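# Stow earphones in chest drawer and close it

## Task

Place the coiled earphones inside the small chest's open drawer, then push the drawer closed, keeping the chest standing upright.

## Robot and tools

Robot: two seven-joint arms, left_arm and right_arm, each ending in a parallel gripper. left_arm's fingers can fold: a part held only near the palm may be squeezed too hard, slip or drop, and a fingertip pushed into a surface folds with little resistance, which spoils the next grip. So grip with the outer quarter of its pads. right_arm's fingers are rigid. Bases (scene frame): left_arm at (+0.025, +0.341, +0.036) m, right_arm at (-0.048, -0.376, +0.036) m, both facing nearly along +x.

Frame: the scene frame has its origin at table-top height between the arms, +x out over the table, +y toward left_arm, +z up. Camera image sides do not match arm names. Each gripper points its fingers along its own +z and closes along its own y. end_effector_position is the point between the closed pads; fingertips extend about 33 mm past it (9 mm when fully open).

execute_actions(actions, cameras): actions is a list of actions; each action is a list of 1 to 15 rows, one row per 1/30 s step, and a short action repeats its final row. Every row is one flat list of 18 numbers covering both arms, each in [-1, 1]: left dx, dy, dz, rx, ry, rz, left gripper position, force_limit, speed, then the same nine for the right arm. The six pose numbers are an offset, along scene axes, from that arm's Hand target as it stood when the action began (not from the previous row); 1.0 equals 0.6 m or 180 degrees, and rx, ry, rz form one rotation vector turning about the Hand target point. Sending the same offset again moves further. Zeros for all six re-request the current Hand target. Gripper numbers are absolute commands: position +1 fully open (140 mm), about -0.8 pads touching, -1 closes until blocked; force_limit -1 (about 14 N) to +1 (about 58 N); speed -1 (about 30 mm/s) to +1 (about 250 mm/s). A fast close grips much harder. Always resend the current gripper numbers for an arm you are not changing, since 0 is itself a command. Empty actions returns images and full state.

move(target, speed, blend, blocking, cameras): target is one 18-number row or a list of up to 15 such rows, laid out as above; every row is an offset from the Hand targets at the move's start, not from the prior row. speed is path top speed in m/s (0.002 to 2, default 0.25), one value or one per target; blend in metres rounds corners (0 stops at each). Paths are straight, do not avoid obstacles, last 0.5 to 10 s. Fast moves overshoot and hit harder. blocking=false returns early while the move continues.

wait(seconds 0 to 10) lets the scene run. stop brakes a running move. zoom_image(camera, region [x0,y0,x1,y1] pixels, at most 504 each side) enlarges a part of a recent image; cameras are cam_head_left, cam_head_right, cam_high, cam_low, cam_left_wrist, cam_right_wrist (all 672x504). clear_fault(arm) releases a reported torque or force fault. finished_scene(scene) ends the scene with its number; irreversible, so call only when the earphones sit in the closed drawer and the chest stands upright.

Controller: each step clips the commanded pose to within 70 mm and 16 degrees of the measured pose. Hand target in results is the last commanded pose after clipping; the gripper may rest short of it, so send the remaining gap as a new offset. To stop pressing into something, command the target back past the gripper. Large wrist rotations can swing the elbow.

Results: end_effector_position (m) and quat_wxyz in the scene frame, possibly a few cm off. object_status: 0 moving, 1 blocked while opening, 2 blocked while closing (a grip), 3 reached position or pads met (maybe nothing held). After closing with -1, confirm 2. To grip harder, raise force_limit and nudge position (-1 to -0.98). position_measured is in counts: 3 open, 75 ~100 mm, 139 ~60 mm, 200 ~20 mm, 230 pads meet. Joint torques, external torques and flange force (gripper axes, includes held weight) indicate contact. Wrist depth gives a 7x7 grid of distances in mm ahead of each wrist camera, '-' when unknown. The move line reports how it ended: done, off_target, moving, held, fault, plus limits flags.

Avoid: contact force 40 N or joint load limits (forearm and wrist 12 N m) cause a fault that halts the arm until clear_fault; joint range or speed overruns do the same. Grippers or fingers touching each other can end the scene; the clearance check does not prevent that. Do not drop the earphones from height, knock the chest over, slam the drawer, or let anything leave the table. Avoid hard squeezing of a part still resting on a surface and long stretched holds that heat motors (MOTOR HOT warns; overheating brakes the arm for 30 s or more). Loose objects may be nudged by disturbances, so recheck before finishing.

Each tool is called after "Emit:" as name(argument=value, ...) on one line, values as JSON.

## Session

Emit:
execute_actions(actions=[])

Scene clock: 0.00 s.
left_arm: end_effector_position=(+0.8262, +0.3027, +0.3423) position_measured=3 object_status=3 end_effector_quat_wxyz=(-0.443, +0.694, -0.567, -0.008) | right_arm: end_effector_position=(+0.1018, +0.2007, +0.1905) position_measured=3 object_status=3 end_effector_quat_wxyz=(-0.078, -0.423, +0.760, +0.487)
Joint positions: left_arm=[-0.338 0.484 0.074 -1.475 0.987 2.104 -0.968] | right_arm=[0.937 0.169 -0.039 -2.33 1.434 2.152 0.413]
Joint velocities: within noise
Joint torques (N m): no reading
External joint torques (N m): no reading
Flange force (N): no reading
Wrist depth (mm): cam_left_wrist=[2832 2539 1872 535 455 392 346 / 3026 3201 2427 640 521 439 383 / 3398 - 3111 794 619 502 431 / - 132 3743 2144 749 152 128 / 103 123 783 2254 2144 749 110 / - - - 2064 2510 2209 2124 / - - - 2187 2301 - -] | cam_right_wrist=[202 234 289 333 611 2537 2380 / 215 249 277 299 317 - - / 229 259 273 266 273 2158 3298 / 234 146 297 262 244 234 120 / - 120 - - 241 219 115 / - - - - 2158 225 199 / - - - - 2220 2118 267]
Hand target: left_arm +0.8262, +0.3027, +0.3423; -0.443, +0.694, -0.567, -0.008 | right_arm +0.1018, +0.2007, +0.1905; -0.078, -0.423, +0.760, +0.487
Tool commands: left_gripper/position=+1.0 left_gripper/force_limit=+1.0 left_gripper/speed=+1.0 right_gripper/position=+1.0 right_gripper/force_limit=+1.0 right_gripper/speed=+1.0

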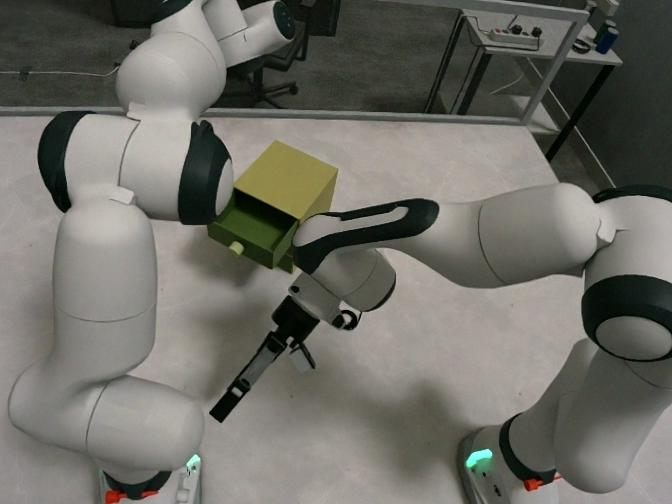

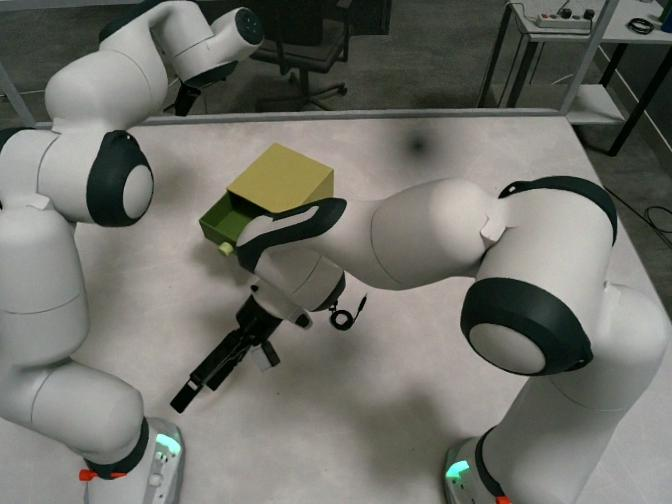

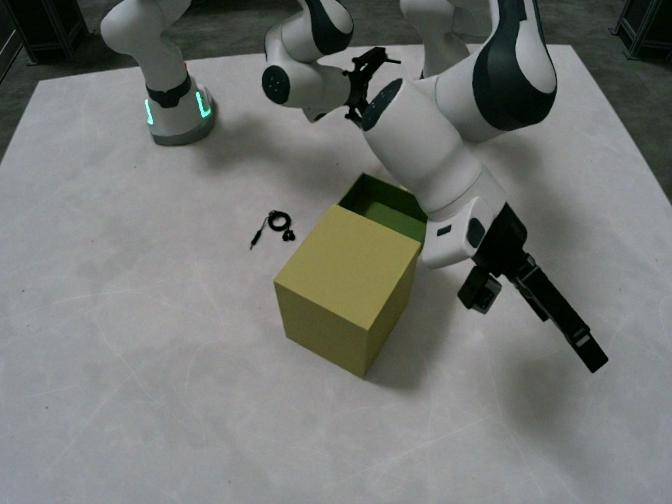

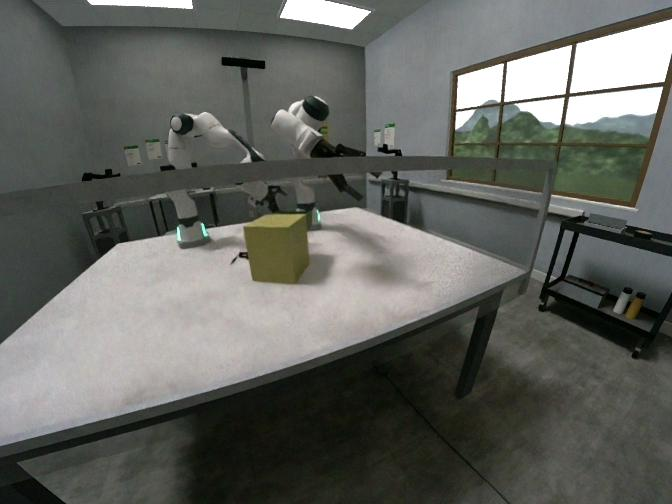

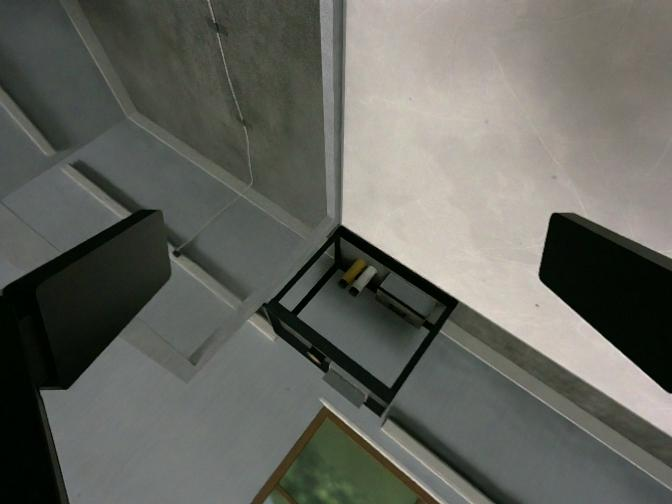

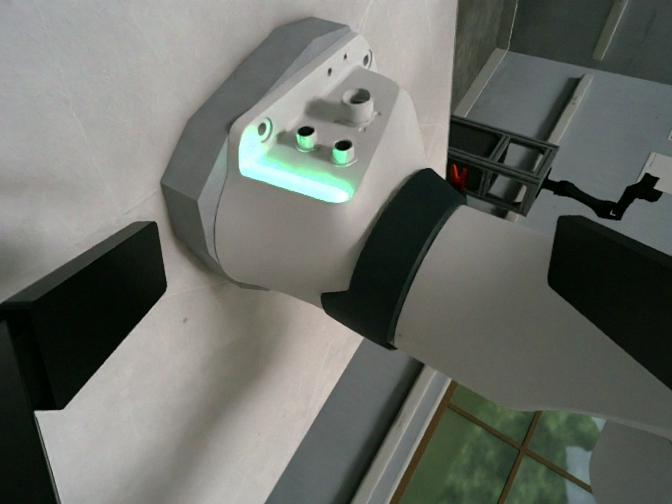

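Emit:
move(target=[0,0,0,0,0,0,1,1,1,0.38,-0.517,0.1,-0.195,-0.269,0.160,1,1,1], cameras=["all"])

Scene clock: 12.87 s.
left_arm: end_effector_position=(+0.8262, +0.3027, +0.3423) position_measured=3 object_status=3 end_effector_quat_wxyz=(-0.443, +0.694, -0.567, -0.008) | right_arm: end_effector_position=(+0.3291, -0.1097, +0.2497) position_measured=3 object_status=3 end_effector_quat_wxyz=(+0.002, +0.704, -0.710, -0.001)
Joint positions: left_arm=[-0.338 0.484 0.074 -1.475 0.987 2.104 -0.968] | right_arm=[0.717 -0.248 -0.147 -2.358 -0.04 2.109 0.654]
Joint torques (N m): left_arm=[0.57 -47.94 2.04 25.07 1.26 1.31 -0.17] | right_arm=[-0.67 -22.63 1.29 24.2 0.34 2.74 -0.31]
External joint torques (N m): left_arm=[0.51 0.93 0.32 -0.63 0.22 -0.1 -0.1] | right_arm=[-0.81 0.09 0.3 0.36 -0.31 0.24 -0.32]
Flange force (N): left_arm=[0.3 1.1 1.4] | right_arm=[0.1 -1.6 0.1]
Wrist depth (mm): cam_left_wrist=[2693 2454 2008 528 453 390 346 / 2985 3248 2454 627 522 439 383 / 3201 - 2945 764 615 505 429 / - 131 2693 2231 746 152 128 / 102 133 2598 2325 2254 749 110 / - - - 2277 - 2727 2165 / - - 2598 2165 2144 - -] | cam_right_wrist=[323 327 - - - - 342 / - 347 348 348 - - 347 / 371 361 357 - - 370 372 / 375 146 - - 393 397 126 / - 120 413 - - - 110 / 261 - - - - - - / 240 258 - - - - -]
Hand target: left_arm +0.8262, +0.3027, +0.3423; -0.443, +0.694, -0.567, -0.008 | right_arm +0.3298, -0.1095, +0.2505; +0.000, +0.706, -0.708, +0.000
Off the commanded pose: left_arm 0.000 m, 0 deg | right_arm 0.001 m, 0 deg.
move: done
camera_calibration:
cam_right_wrist: T_world_to_cam=[[-0.999802, 0.0194442, -0.00414364, 0.341874], [0.0168952, 0.940852, 0.338397, 0.0167284], [0.0104784, 0.33826, -0.940994, 0.410819], [0, 0, 0, 1]] pos_world=[0.337219, -0.16135, 0.382334]

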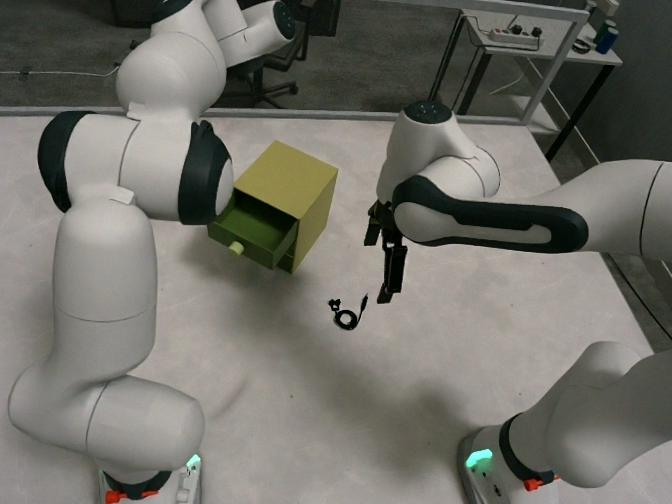

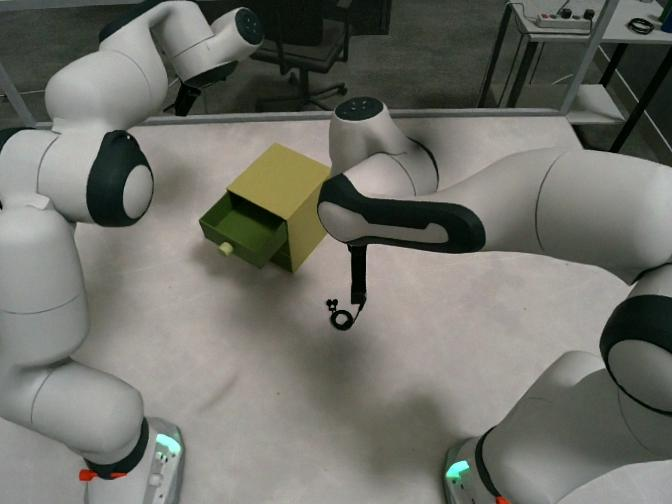

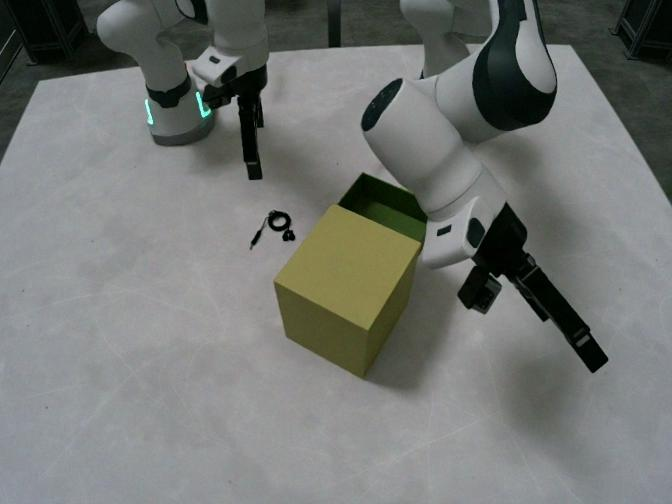

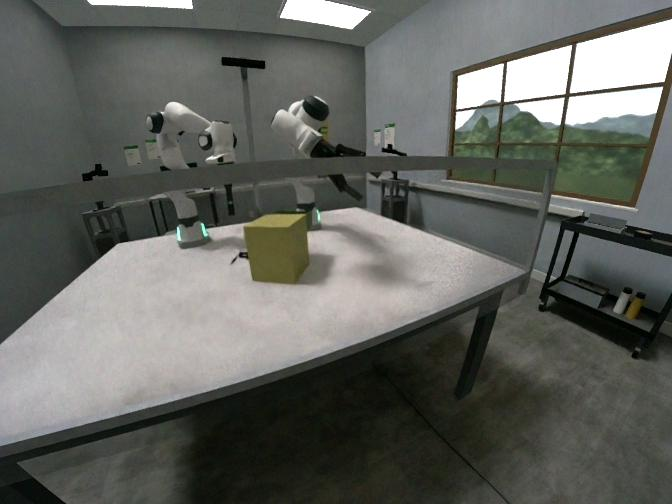

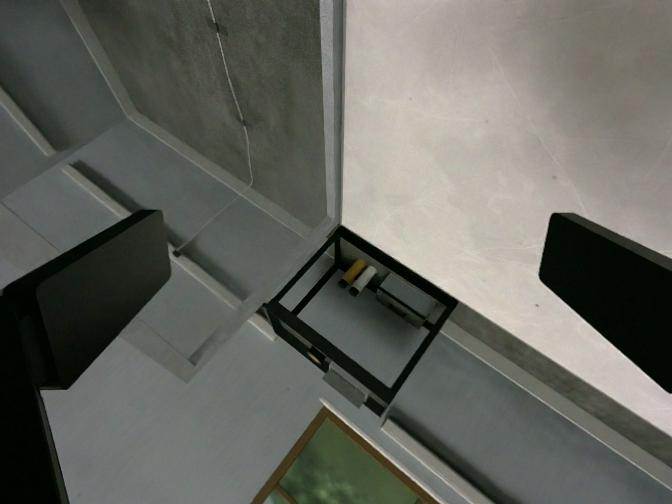

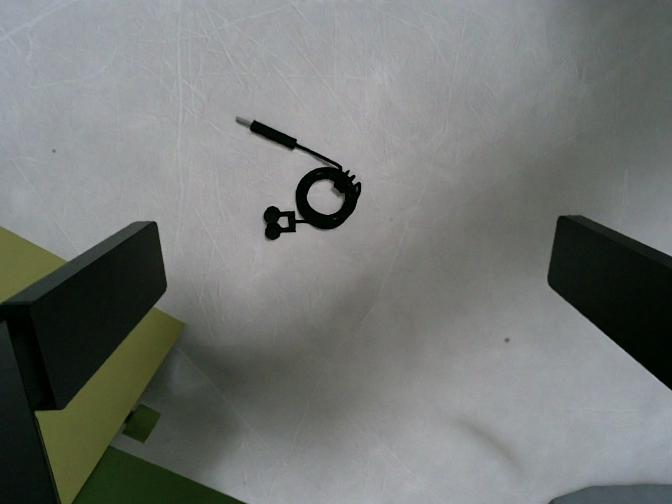

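Emit:
move(target=[0,0,0,0,0,0,1,1,1,0.03,0.045,-0.18,0,0,0,0.55,1,0], cameras=["cam_right_wrist","cam_head_right","cam_high"])

Emit:
zoom_image(camera="cam_head_right", region=[180, 120, 400, 350])

Scene clock: 17.00 s.
left_arm: end_effector_position=(+0.8262, +0.3027, +0.3423) position_measured=3 object_status=3 end_effector_quat_wxyz=(-0.443, +0.694, -0.567, -0.008) | right_arm: end_effector_position=(+0.3477, -0.0843, +0.1426) position_measured=59 object_status=3 end_effector_quat_wxyz=(+0.001, +0.704, -0.710, +0.001)
Joint positions: left_arm=[-0.338 0.484 0.074 -1.475 0.987 2.104 -0.968] | right_arm=[0.732 -0.002 -0.146 -2.392 -0.003 2.388 0.645]
Joint velocities: left_arm=[within noise] | right_arm=[0 0.001 -0.001 0 0.001 0.004 -0.002]
Joint torques (N m): left_arm=[0.53 -47.93 2.03 25.12 1.26 1.32 -0.2] | right_arm=[-0.32 -26.94 0.6 22.36 0.86 2.81 -0.31]
External joint torques (N m): left_arm=[0.42 0.97 0.28 -0.6 0.22 -0.08 -0.12] | right_arm=[-0.39 2.07 0.53 0.87 0.35 0.3 -0.31]
Flange force (N): left_arm=[0.5 1.0 1.4] | right_arm=[-4.8 -7.2 4.2]
Wrist depth (mm): cam_left_wrist=[- 2539 1921 530 454 391 346 / - 3201 2427 646 523 441 383 / - - 3296 797 610 505 431 / 329 131 - 2254 729 143 127 / 102 132 2427 2084 2187 751 110 / - - - 2277 - 2727 2144 / - - - 2231 2064 2254 -] | cam_right_wrist=[- 236 238 236 237 241 245 / - 247 248 - - 252 255 / 260 254 259 257 - 272 273 / 271 110 158 271 283 147 283 / - 110 289 293 295 128 90 / - 307 302 - - - - / - - 333 - 338 334 -]
Hand target: left_arm +0.8262, +0.3027, +0.3423; -0.443, +0.694, -0.567, -0.008 | right_arm +0.3478, -0.0825, +0.1425; +0.000, +0.706, -0.708, +0.000
Off the commanded pose: left_arm 0.000 m, 0 deg | right_arm 0.002 m, 0 deg.
move: done
camera_calibration:
cam_right_wrist: T_world_to_cam=[[-0.999798, 0.0186297, -0.00755461, 0.359958], [0.0150013, 0.941546, 0.336551, 0.0297279], [0.0133829, 0.33637, -0.941635, 0.300135], [0, 0, 0, 1]] pos_world=[0.355422, -0.135652, 0.275332]
Images, in order (width x height): cam_head_right 672x504, cam_high 672x504, cam_right_wrist 672x504.

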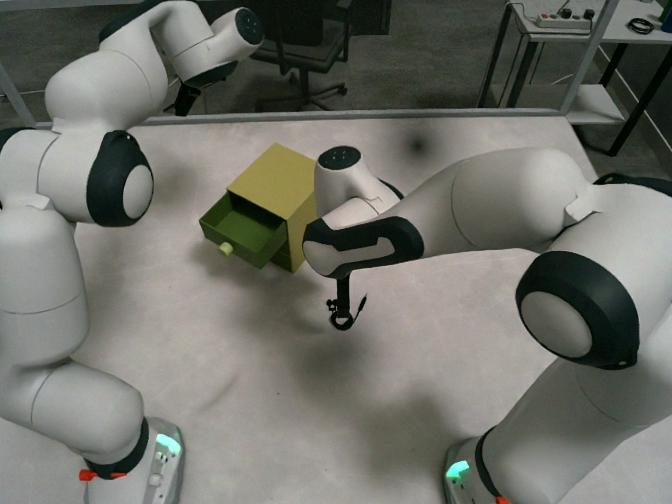

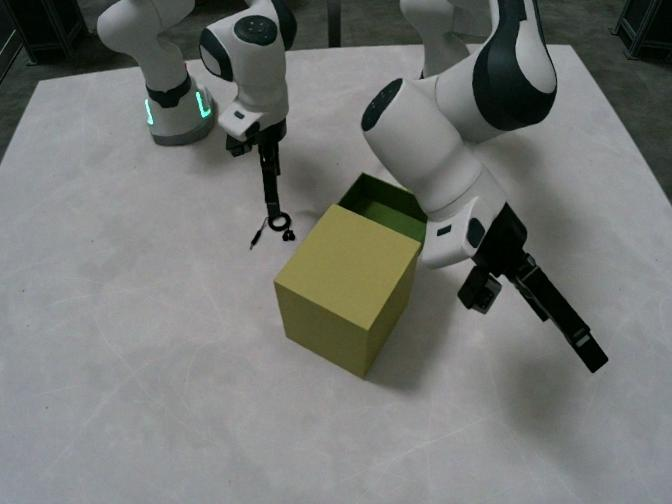

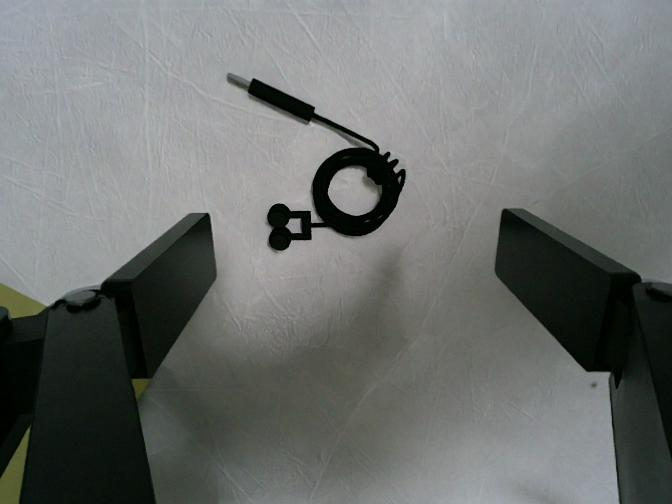

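Scaled by 2.191 from the camera's 672x504 image, which has a finer 960x720 frame.

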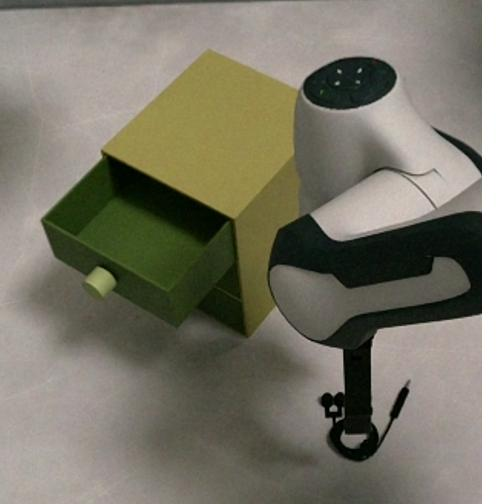

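Emit:
move(target=[0,0,0,0,0,0,1,1,1,-0.007,0.0,-0.135,0,0,0,0.05,-1,-1], cameras=["cam_right_wrist","cam_high"], speed=0.12)

Emit:
zoom_image(camera="cam_high", region=[200, 140, 340, 260])

Scene clock: 20.83 s.
left_arm: end_effector_position=(+0.8262, +0.3027, +0.3423) position_measured=3 object_status=3 end_effector_quat_wxyz=(-0.443, +0.694, -0.567, -0.008) | right_arm: end_effector_position=(+0.3430, -0.0833, +0.0617) position_measured=123 object_status=0 end_effector_quat_wxyz=(+0.001, +0.705, -0.709, +0.001)
Joint positions: left_arm=[-0.338 0.484 0.074 -1.475 0.987 2.104 -0.968] | right_arm=[0.731 0.166 -0.134 -2.438 0.04 2.601 0.62]
Joint velocities: left_arm=[within noise] | right_arm=[0 -0.001 0 -0.001 0 0.003 -0.004]
Joint torques (N m): left_arm=[0.55 -47.98 2.03 25.07 1.27 1.33 -0.19] | right_arm=[-1.06 -29.57 0.1 19.35 0.74 2.74 -0.27]
External joint torques (N m): left_arm=[0.43 1.06 0.26 -0.71 0.23 -0.08 -0.11] | right_arm=[-1.23 2.23 0.45 0.75 0.36 0.24 -0.27]
Flange force (N): left_arm=[0.5 1.2 1.5] | right_arm=[-3.2 -7.5 6.7]
Wrist depth (mm): cam_left_wrist=[2945 2482 1921 535 453 394 347 / 2796 3068 2401 640 520 442 384 / - 2539 3026 800 615 504 431 / - 131 - 2165 756 152 127 / 103 122 764 2103 2045 751 110 / - - - 1972 - 2301 2165 / - 1872 2868 2165 2539 - -] | cam_right_wrist=[164 165 167 167 169 170 171 / 172 173 175 176 178 180 182 / 183 182 185 182 183 188 189 / 191 190 141 191 180 137 202 / - - 118 207 208 113 91 / - - - 219 221 - - / - - - 234 236 - -]
Hand target: left_arm +0.8262, +0.3027, +0.3423; -0.443, +0.694, -0.567, -0.008 | right_arm +0.3436, -0.0825, +0.0615; +0.000, +0.706, -0.708, +0.000
Off the commanded pose: left_arm 0.000 m, 0 deg | right_arm 0.001 m, 0 deg.
move: done
camera_calibration:
cam_right_wrist: T_world_to_cam=[[-0.99983, 0.01683, -0.00756041, 0.354398], [0.0133004, 0.941464, 0.336852, 0.0566109], [0.0127871, 0.336694, -0.941527, 0.223915], [0, 0, 0, 1]] pos_world=[0.350721, -0.134653, 0.194432]
Images, in order (width x height): cam_high 672x504, cam_right_wrist 672x504.

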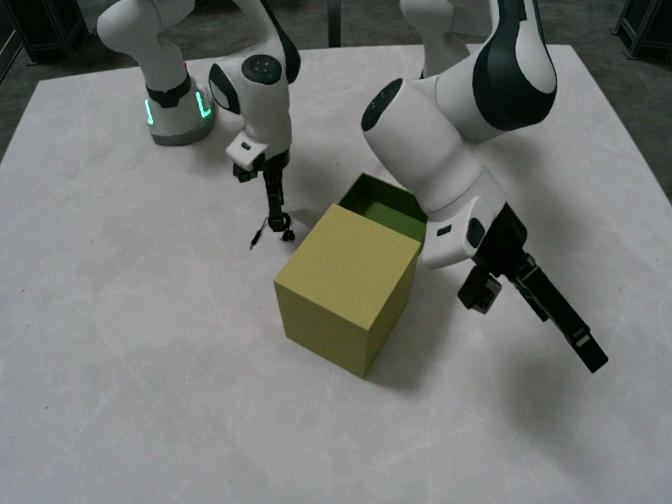

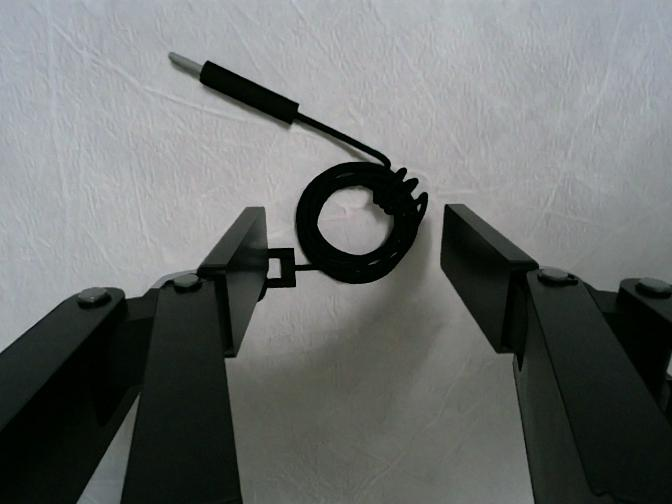

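Scaled by 3.600 from the camera's 672x504 image, which has a finer 960x720 frame.

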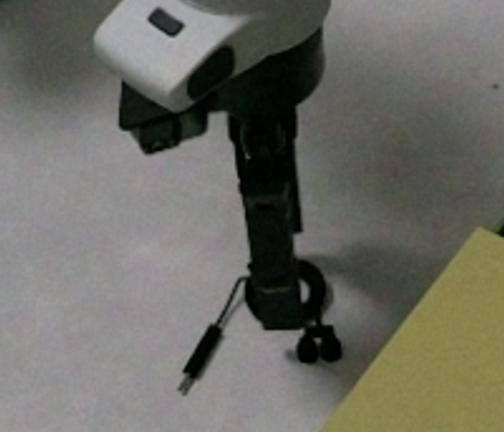

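Emit:
move(target=[[0,0,0,0,0,0,1,1,1,0,0,-0.0183,0,0,0,0.05,-1,-1],[0,0,0,0,0,0,1,1,1,0,0,-0.0183,0,0,0,-1,-1,-1]], cameras=["cam_right_wrist"], speed=0.05)

Emit:
wait(seconds=1.5, cameras=["cam_right_wrist"])

Scene clock: 25.50 s.
left_arm: end_effector_position=(+0.8262, +0.3027, +0.3423) position_measured=3 object_status=3 end_effector_quat_wxyz=(-0.443, +0.694, -0.567, -0.008) | right_arm: end_effector_position=(+0.3434, -0.0829, +0.0510) position_measured=223 object_status=0 end_effector_quat_wxyz=(+0.000, +0.705, -0.709, +0.001)
Joint positions: left_arm=[-0.338 0.484 0.074 -1.475 0.987 2.104 -0.968] | right_arm=[0.73 0.193 -0.132 -2.438 0.049 2.629 0.613]
Joint torques (N m): left_arm=[0.57 -47.95 2.03 25.08 1.27 1.33 -0.17] | right_arm=[-1.04 -30.04 0.11 18.48 0.71 2.77 -0.33]
External joint torques (N m): left_arm=[0.62 1.05 0.4 -0.71 0.23 -0.1 -0.09] | right_arm=[-1.28 2.31 0.46 0.23 0.35 0.26 -0.33]
Flange force (N): left_arm=[0.3 1.1 1.7] | right_arm=[-1.9 -6.3 7.3]
Wrist depth (mm): cam_left_wrist=[3621 2539 1937 537 455 392 346 / - 3296 2375 642 526 440 382 / - - 2868 789 617 504 431 / - 131 3026 2144 746 152 128 / 102 123 786 1990 2209 754 110 / - - - 2454 - 2629 2231 / - 2301 2187 2165 2187 - -] | cam_right_wrist=[155 154 156 157 159 159 162 / 164 - 166 167 168 169 170 / 171 173 172 172 176 177 179 / - 182 179 113 183 188 190 / 190 189 91 - 91 90 200 / - - - - - - - / - - - - - - -]
Hand target: left_arm +0.8262, +0.3027, +0.3423; -0.443, +0.694, -0.567, -0.008 | right_arm +0.3436, -0.0825, +0.0505; +0.000, +0.706, -0.708, +0.000
Off the commanded pose: left_arm 0.000 m, 0 deg | right_arm 0.001 m, 0 deg.
move: done
camera_calibration:
cam_right_wrist: T_world_to_cam=[[-0.999841, 0.0156903, -0.0084916, 0.354733], [0.0119021, 0.941189, 0.337671, 0.0602642], [0.0132904, 0.337516, -0.941226, 0.213519], [0, 0, 0, 1]] pos_world=[0.351122, -0.134352, 0.183632]
Images, in order (width x height): cam_right_wrist 672x504.

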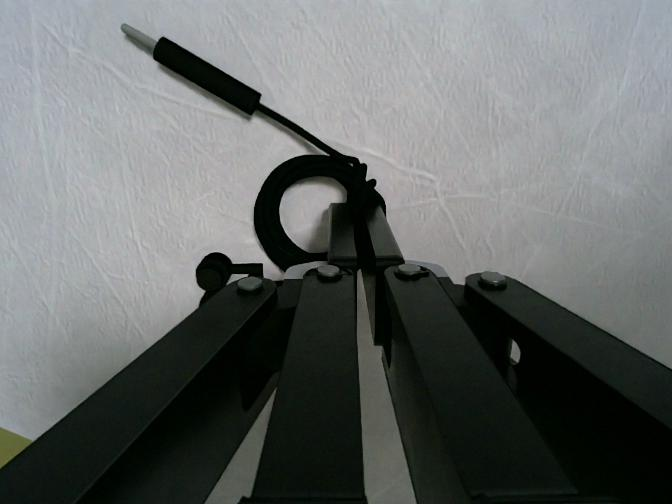

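Scene clock: 27.00 s.
left_arm: end_effector_position=(+0.8262, +0.3027, +0.3423) position_measured=3 object_status=3 end_effector_quat_wxyz=(-0.443, +0.694, -0.567, -0.008) | right_arm: end_effector_position=(+0.3434, -0.0829, +0.0510) position_measured=223 object_status=2 end_effector_quat_wxyz=(+0.000, +0.705, -0.709, +0.001)
Joint positions: left_arm=[-0.338 0.484 0.074 -1.475 0.987 2.104 -0.968] | right_arm=[0.73 0.193 -0.132 -2.438 0.049 2.629 0.613]
Joint torques (N m): left_arm=[0.56 -47.97 2.03 25.09 1.27 1.32 -0.19] | right_arm=[-1.03 -30.01 0.09 18.55 0.72 2.76 -0.27]
External joint torques (N m): left_arm=[0.49 0.72 0.31 -0.51 0.23 -0.08 -0.11] | right_arm=[-1.18 2.32 0.54 0.31 0.35 0.25 -0.27]
Flange force (N): left_arm=[0.1 1.0 1.2] | right_arm=[-2.3 -6.3 7.2]
Wrist depth (mm): cam_left_wrist=[2796 2539 1921 536 456 391 345 / 3068 3296 2375 624 522 443 383 / - - 2985 764 620 503 431 / - 132 - 2254 754 152 127 / 103 132 840 3398 2008 751 110 / - - - 1856 - 2325 2187 / - - - 2231 2026 - -] | cam_right_wrist=[156 154 156 158 159 159 164 / 165 166 165 167 168 168 170 / 169 171 172 173 176 176 182 / - 182 181 112 183 188 189 / 190 189 91 - 91 90 197 / - - - - - - - / - - - - - - -]
Hand target: left_arm +0.8262, +0.3027, +0.3423; -0.443, +0.694, -0.567, -0.008 | right_arm +0.3436, -0.0825, +0.0505; +0.000, +0.706, -0.708, +0.000
Tool commands: left_gripper/position=+1.0 left_gripper/force_limit=+1.0 left_gripper/speed=+1.0 right_gripper/position=-1.0 right_gripper/force_limit=-1.0 right_gripper/speed=-1.0
Off the commanded pose: left_arm 0.000 m, 0 deg | right_arm 0.001 m, 0 deg.
wait: 1.50 s; at rest by 0.17 s
camera_calibration:
cam_right_wrist: T_world_to_cam=[[-0.999841, 0.0156903, -0.0084916, 0.354733], [0.0119021, 0.941189, 0.337671, 0.0602642], [0.0132904, 0.337516, -0.941226, 0.213519], [0, 0, 0, 1]] pos_world=[0.351122, -0.134352, 0.183632]
Images, in order (width x height): cam_right_wrist 672x504.

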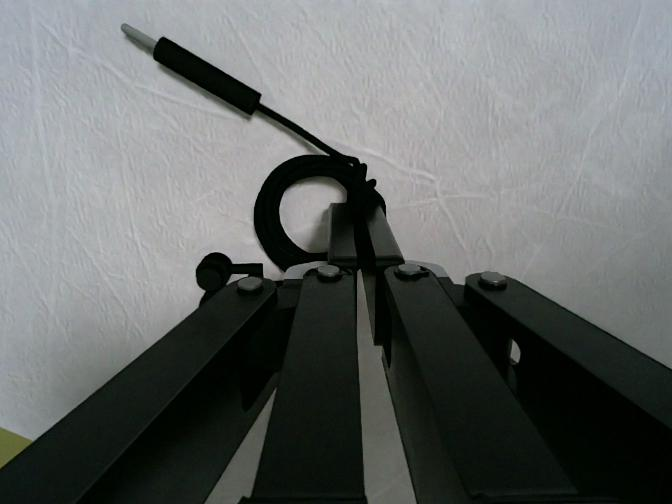

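Emit:
move(target=[-0.5,0.42,0.1,0,0,0,1,1,1,0,0,0.42,0,0,0,-1,-1,-1], cameras=["all"])

Emit:
zoom_image(camera="cam_head_left", region=[180, 120, 400, 320])

Scene clock: 34.77 s.
left_arm: end_effector_position=(+0.5259, +0.5550, +0.4022) position_measured=3 object_status=3 end_effector_quat_wxyz=(-0.443, +0.697, -0.564, -0.008) | right_arm: end_effector_position=(+0.3436, -0.0824, +0.3022) position_measured=223 object_status=2 end_effector_quat_wxyz=(-0.001, +0.708, -0.707, -0.001)
Joint positions: left_arm=[-0.142 -0.601 0.31 -2.574 1.241 2.353 -0.831] | right_arm=[0.731 -0.209 -0.131 -2.182 -0.027 1.975 0.662]
Joint velocities: left_arm=[0 -0.001 0.001 -0.001 0 0.001 0.006] | right_arm=[within noise]
Joint torques (N m): left_arm=[0.08 -11.72 -4.18 24.49 0.66 1.8 0] | right_arm=[-0.67 -23.93 1.5 25.86 0.36 2.28 0.16]
External joint torques (N m): left_arm=[0.03 -0.18 0.58 -0.97 0.37 0.11 0.08] | right_arm=[-0.84 0.77 0.65 1.43 -0.34 -0.22 0.16]
Flange force (N): left_arm=[-1.2 3.8 0.7] | right_arm=[-4.1 -5.1 -3.0]
Wrist depth (mm): cam_left_wrist=[- 2661 749 619 520 446 395 / 3398 3155 2598 1904 600 504 438 / - - 3155 2165 1856 586 493 / - 131 2277 2165 2165 143 127 / 102 116 - 1972 - 2231 110 / - - 2454 1990 - 2482 2084 / - - 1972 1872 1972 2045 -] | cam_right_wrist=[371 - 367 378 - 385 - / - - 389 389 - 409 - / - - 405 172 424 419 - / - - - 112 112 446 452 / - - 91 - 91 90 474 / - - - - - - - / - - - - - - -]
Hand target: left_arm +0.5262, +0.5547, +0.4023; -0.443, +0.694, -0.567, -0.008 | right_arm +0.3436, -0.0825, +0.3025; +0.000, +0.706, -0.708, +0.000
Off the commanded pose: left_arm 0.000 m, 0 deg | right_arm 0.000 m, 0 deg.
move: done
camera_calibration:
cam_left_wrist: T_world_to_cam=[[-0.783413, 0.0272989, -0.620902, 0.656244], [-0.520057, 0.518225, 0.678958, -0.282903], [0.340302, 0.854808, -0.391787, -0.348573], [0, 0, 0, 1]] pos_world=[0.485604, 0.426656, 0.462976]
cam_right_wrist: T_world_to_cam=[[-0.999932, 0.00898744, -0.0074876, 0.356256], [0.00589365, 0.939974, 0.341194, -0.0240827], [0.0101046, 0.341127, -0.939963, 0.450816], [0, 0, 0, 1]] pos_world=[0.351818, -0.13435, 0.434634]

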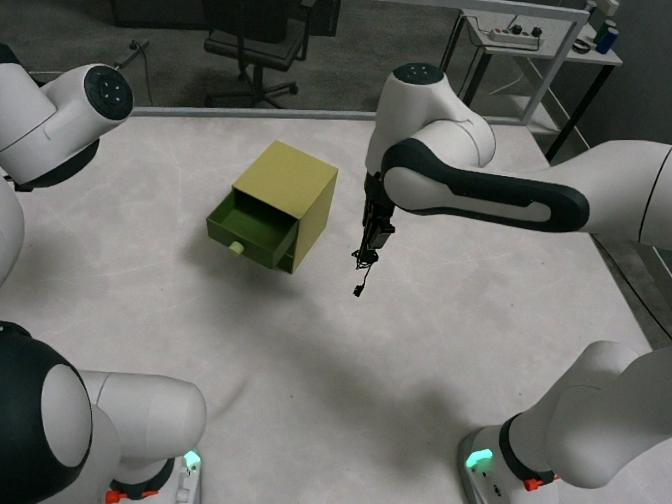

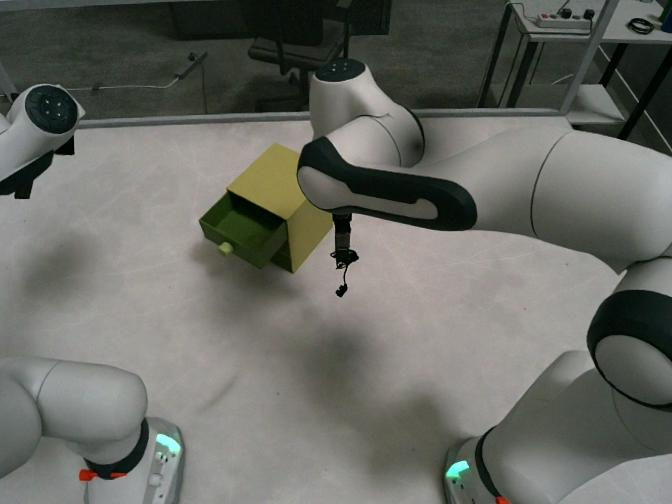

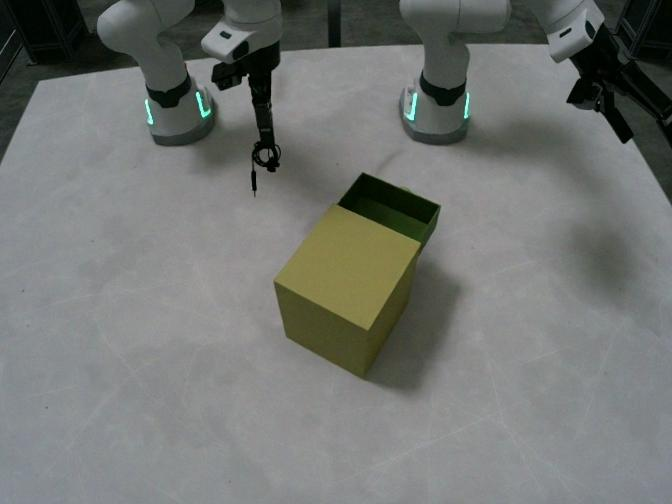

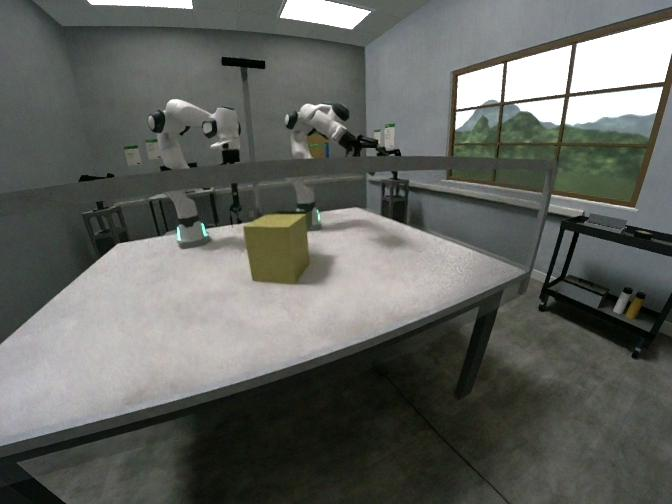

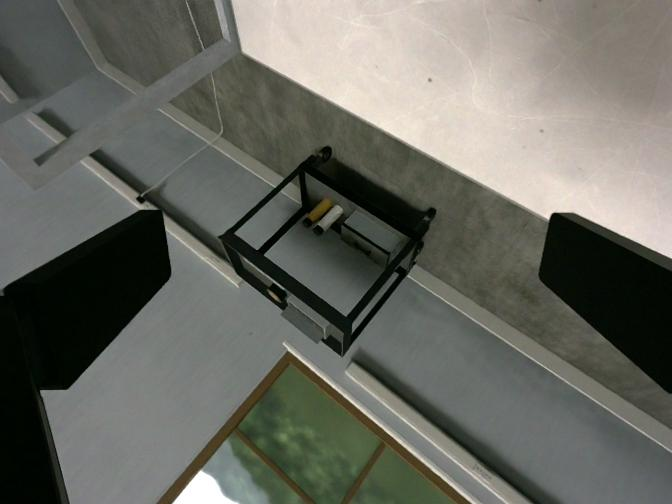

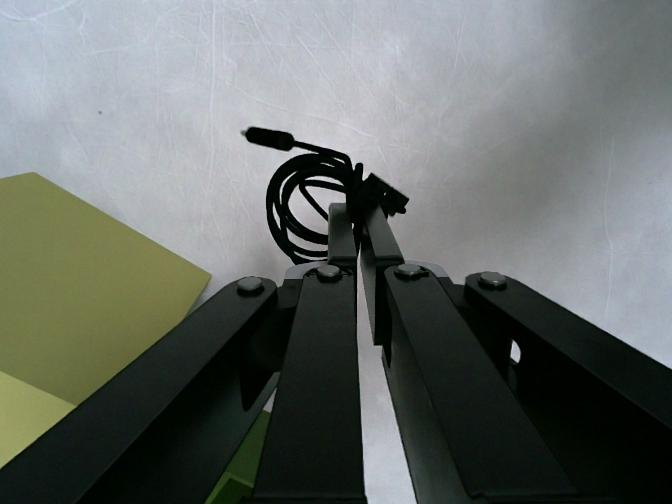

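Scaled by 2.291 from the camera's 672x504 image, which has a finer 960x720 frame.

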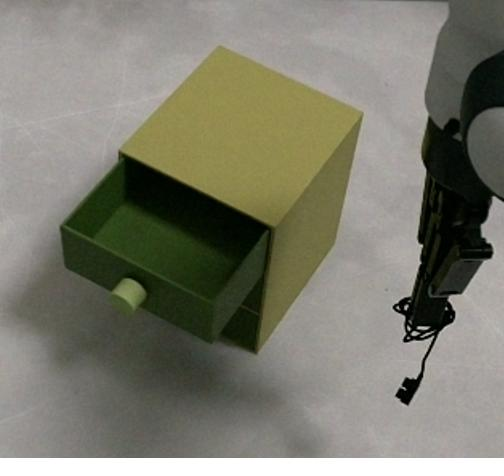

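Emit:
move(target=[[0,0,0,0,0,0,1,1,1,0,0.08,0.12,0,0,0,-1,-1,-1],[0,0,0,0,0,0,1,1,1,0.218,0.37,0.12,0,0,0,-1,-1,-1]], blend=0.04, cameras=["all"])

Emit:
zoom_image(camera="cam_high", region=[260, 60, 460, 260])

Emit:
zoom_image(camera="cam_head_left", region=[150, 120, 370, 320])

Scene clock: 39.03 s.
left_arm: end_effector_position=(+0.5261, +0.5548, +0.4022) position_measured=3 object_status=3 end_effector_quat_wxyz=(-0.443, +0.696, -0.565, -0.008) | right_arm: end_effector_position=(+0.4748, +0.1393, +0.3749) position_measured=223 object_status=2 end_effector_quat_wxyz=(-0.005, +0.708, -0.706, +0.002)
Joint positions: left_arm=[-0.142 -0.601 0.31 -2.574 1.241 2.354 -0.829] | right_arm=[0.752 0.83 -0.07 -0.503 0.05 1.344 0.763]
Joint velocities: left_arm=[within noise] | right_arm=[-0.002 0 -0.001 0 0 -0.004 0.001]
Joint torques (N m): left_arm=[0.47 -11.63 -4.52 24.49 0.49 1.8 -0.01] | right_arm=[-1.08 -50.3 0.46 23.54 1.05 2.37 0.2]
External joint torques (N m): left_arm=[0.37 -0.11 0.16 -0.99 0.2 0.13 0.07] | right_arm=[-1.36 2.21 0.47 1.77 0.32 -0.15 0.2]
Flange force (N): left_arm=[-0.8 3.7 0.2] | right_arm=[0.0 0.0 0.0]
Wrist depth (mm): cam_left_wrist=[2568 2727 746 622 520 448 395 / 3506 731 2539 1904 602 507 439 / - - 2301 2277 1888 583 492 / - 131 2124 2209 2144 143 127 / 102 115 - 1781 2277 2254 110 / - 2209 2124 2045 - - - / - - 1972 1937 1888 - -] | cam_right_wrist=[242 241 243 303 - - - / 251 252 - 316 322 478 - / - - - 174 485 493 - / - - 299 112 313 512 - / - - 91 - 91 90 519 / - - - - - - - / - - - - - - -]
Hand target: left_arm +0.5262, +0.5547, +0.4023; -0.443, +0.694, -0.567, -0.008 | right_arm +0.4744, +0.1395, +0.3745; +0.000, +0.706, -0.708, +0.000
Off the commanded pose: left_arm 0.000 m, 0 deg | right_arm 0.001 m, 1 deg.
elbow stopped short (right arm): the move would have taken joint 4 (elbow) straighter than the controller allows.
move: done
camera_calibration:
cam_left_wrist: T_world_to_cam=[[-0.784101, 0.0295438, -0.61993, 0.655087], [-0.51817, 0.518607, 0.680108, -0.284465], [0.341593, 0.854502, -0.391332, -0.349074], [0, 0, 0, 1]] pos_world=[0.485494, 0.426456, 0.462971]
cam_right_wrist: T_world_to_cam=[[-0.999811, 0.00687699, -0.018159, 0.490251], [0.000214496, 0.939038, 0.343814, -0.256277], [0.0194164, 0.343745, -0.938862, 0.437038], [0, 0, 0, 1]] pos_world=[0.481728, 0.0870524, 0.507333]

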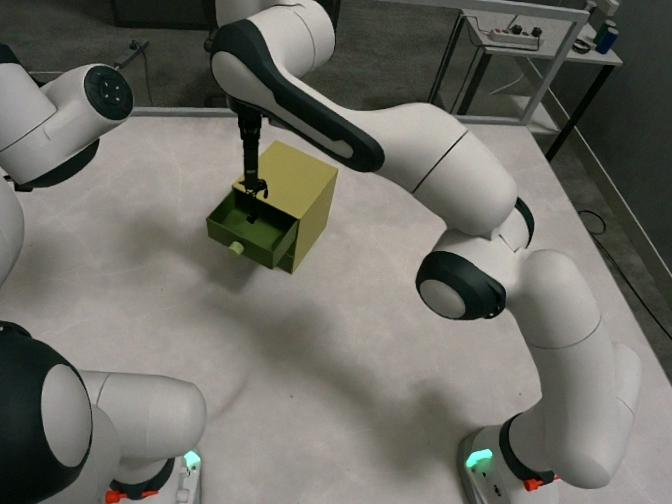

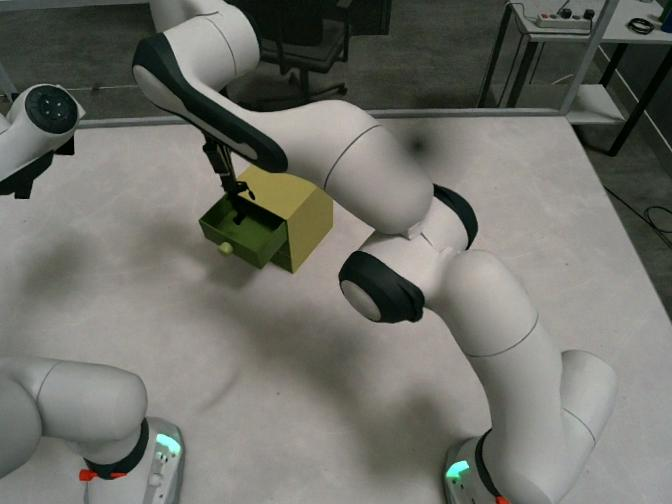

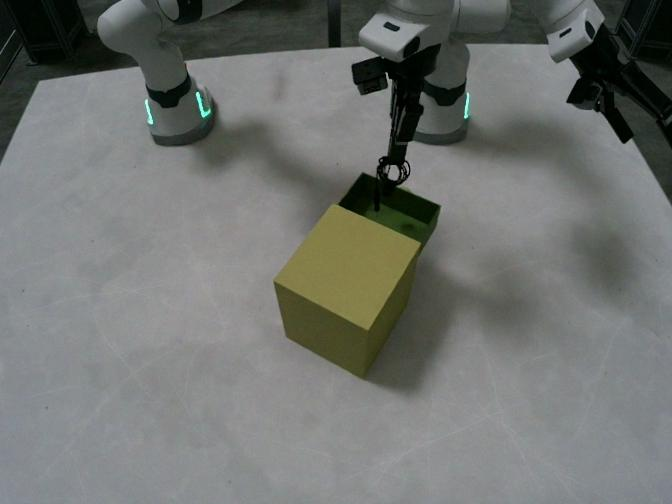

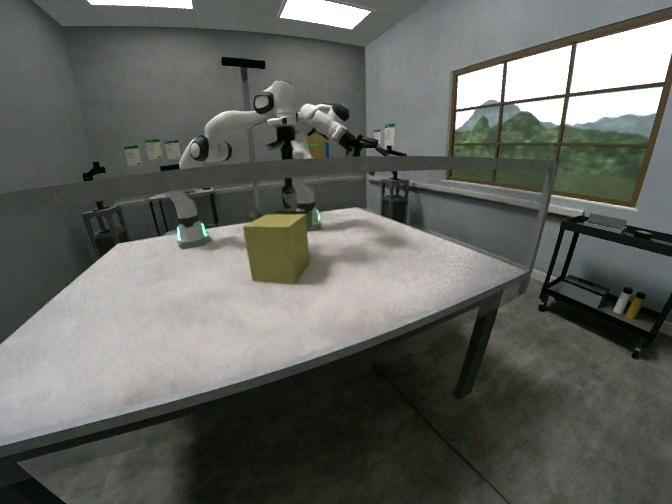

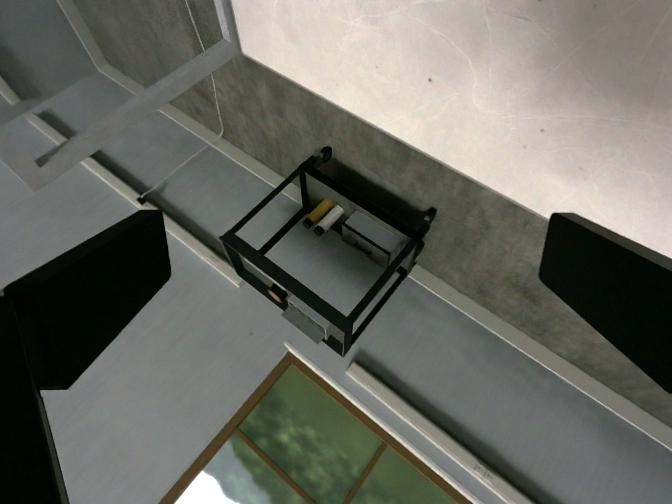

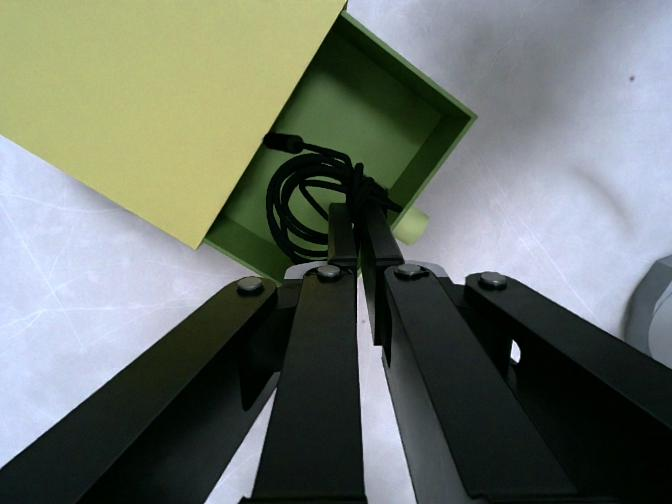

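Scaled by 2.520 from the camera's 672x504 image, which has a finer 960x720 frame.

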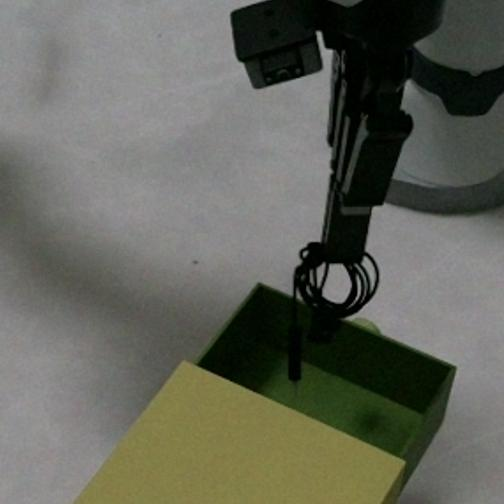

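Scaled by 2.291 from the camera's 672x504 image, which has a finer 960x720 frame.

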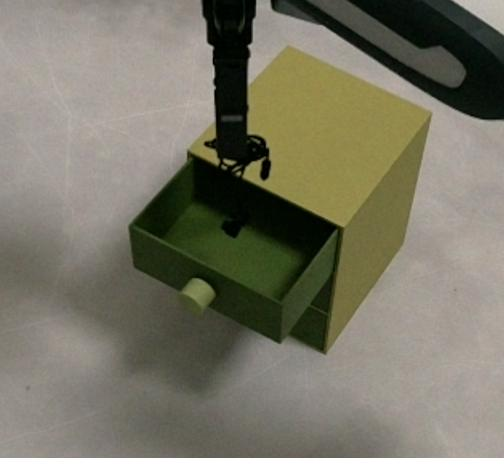

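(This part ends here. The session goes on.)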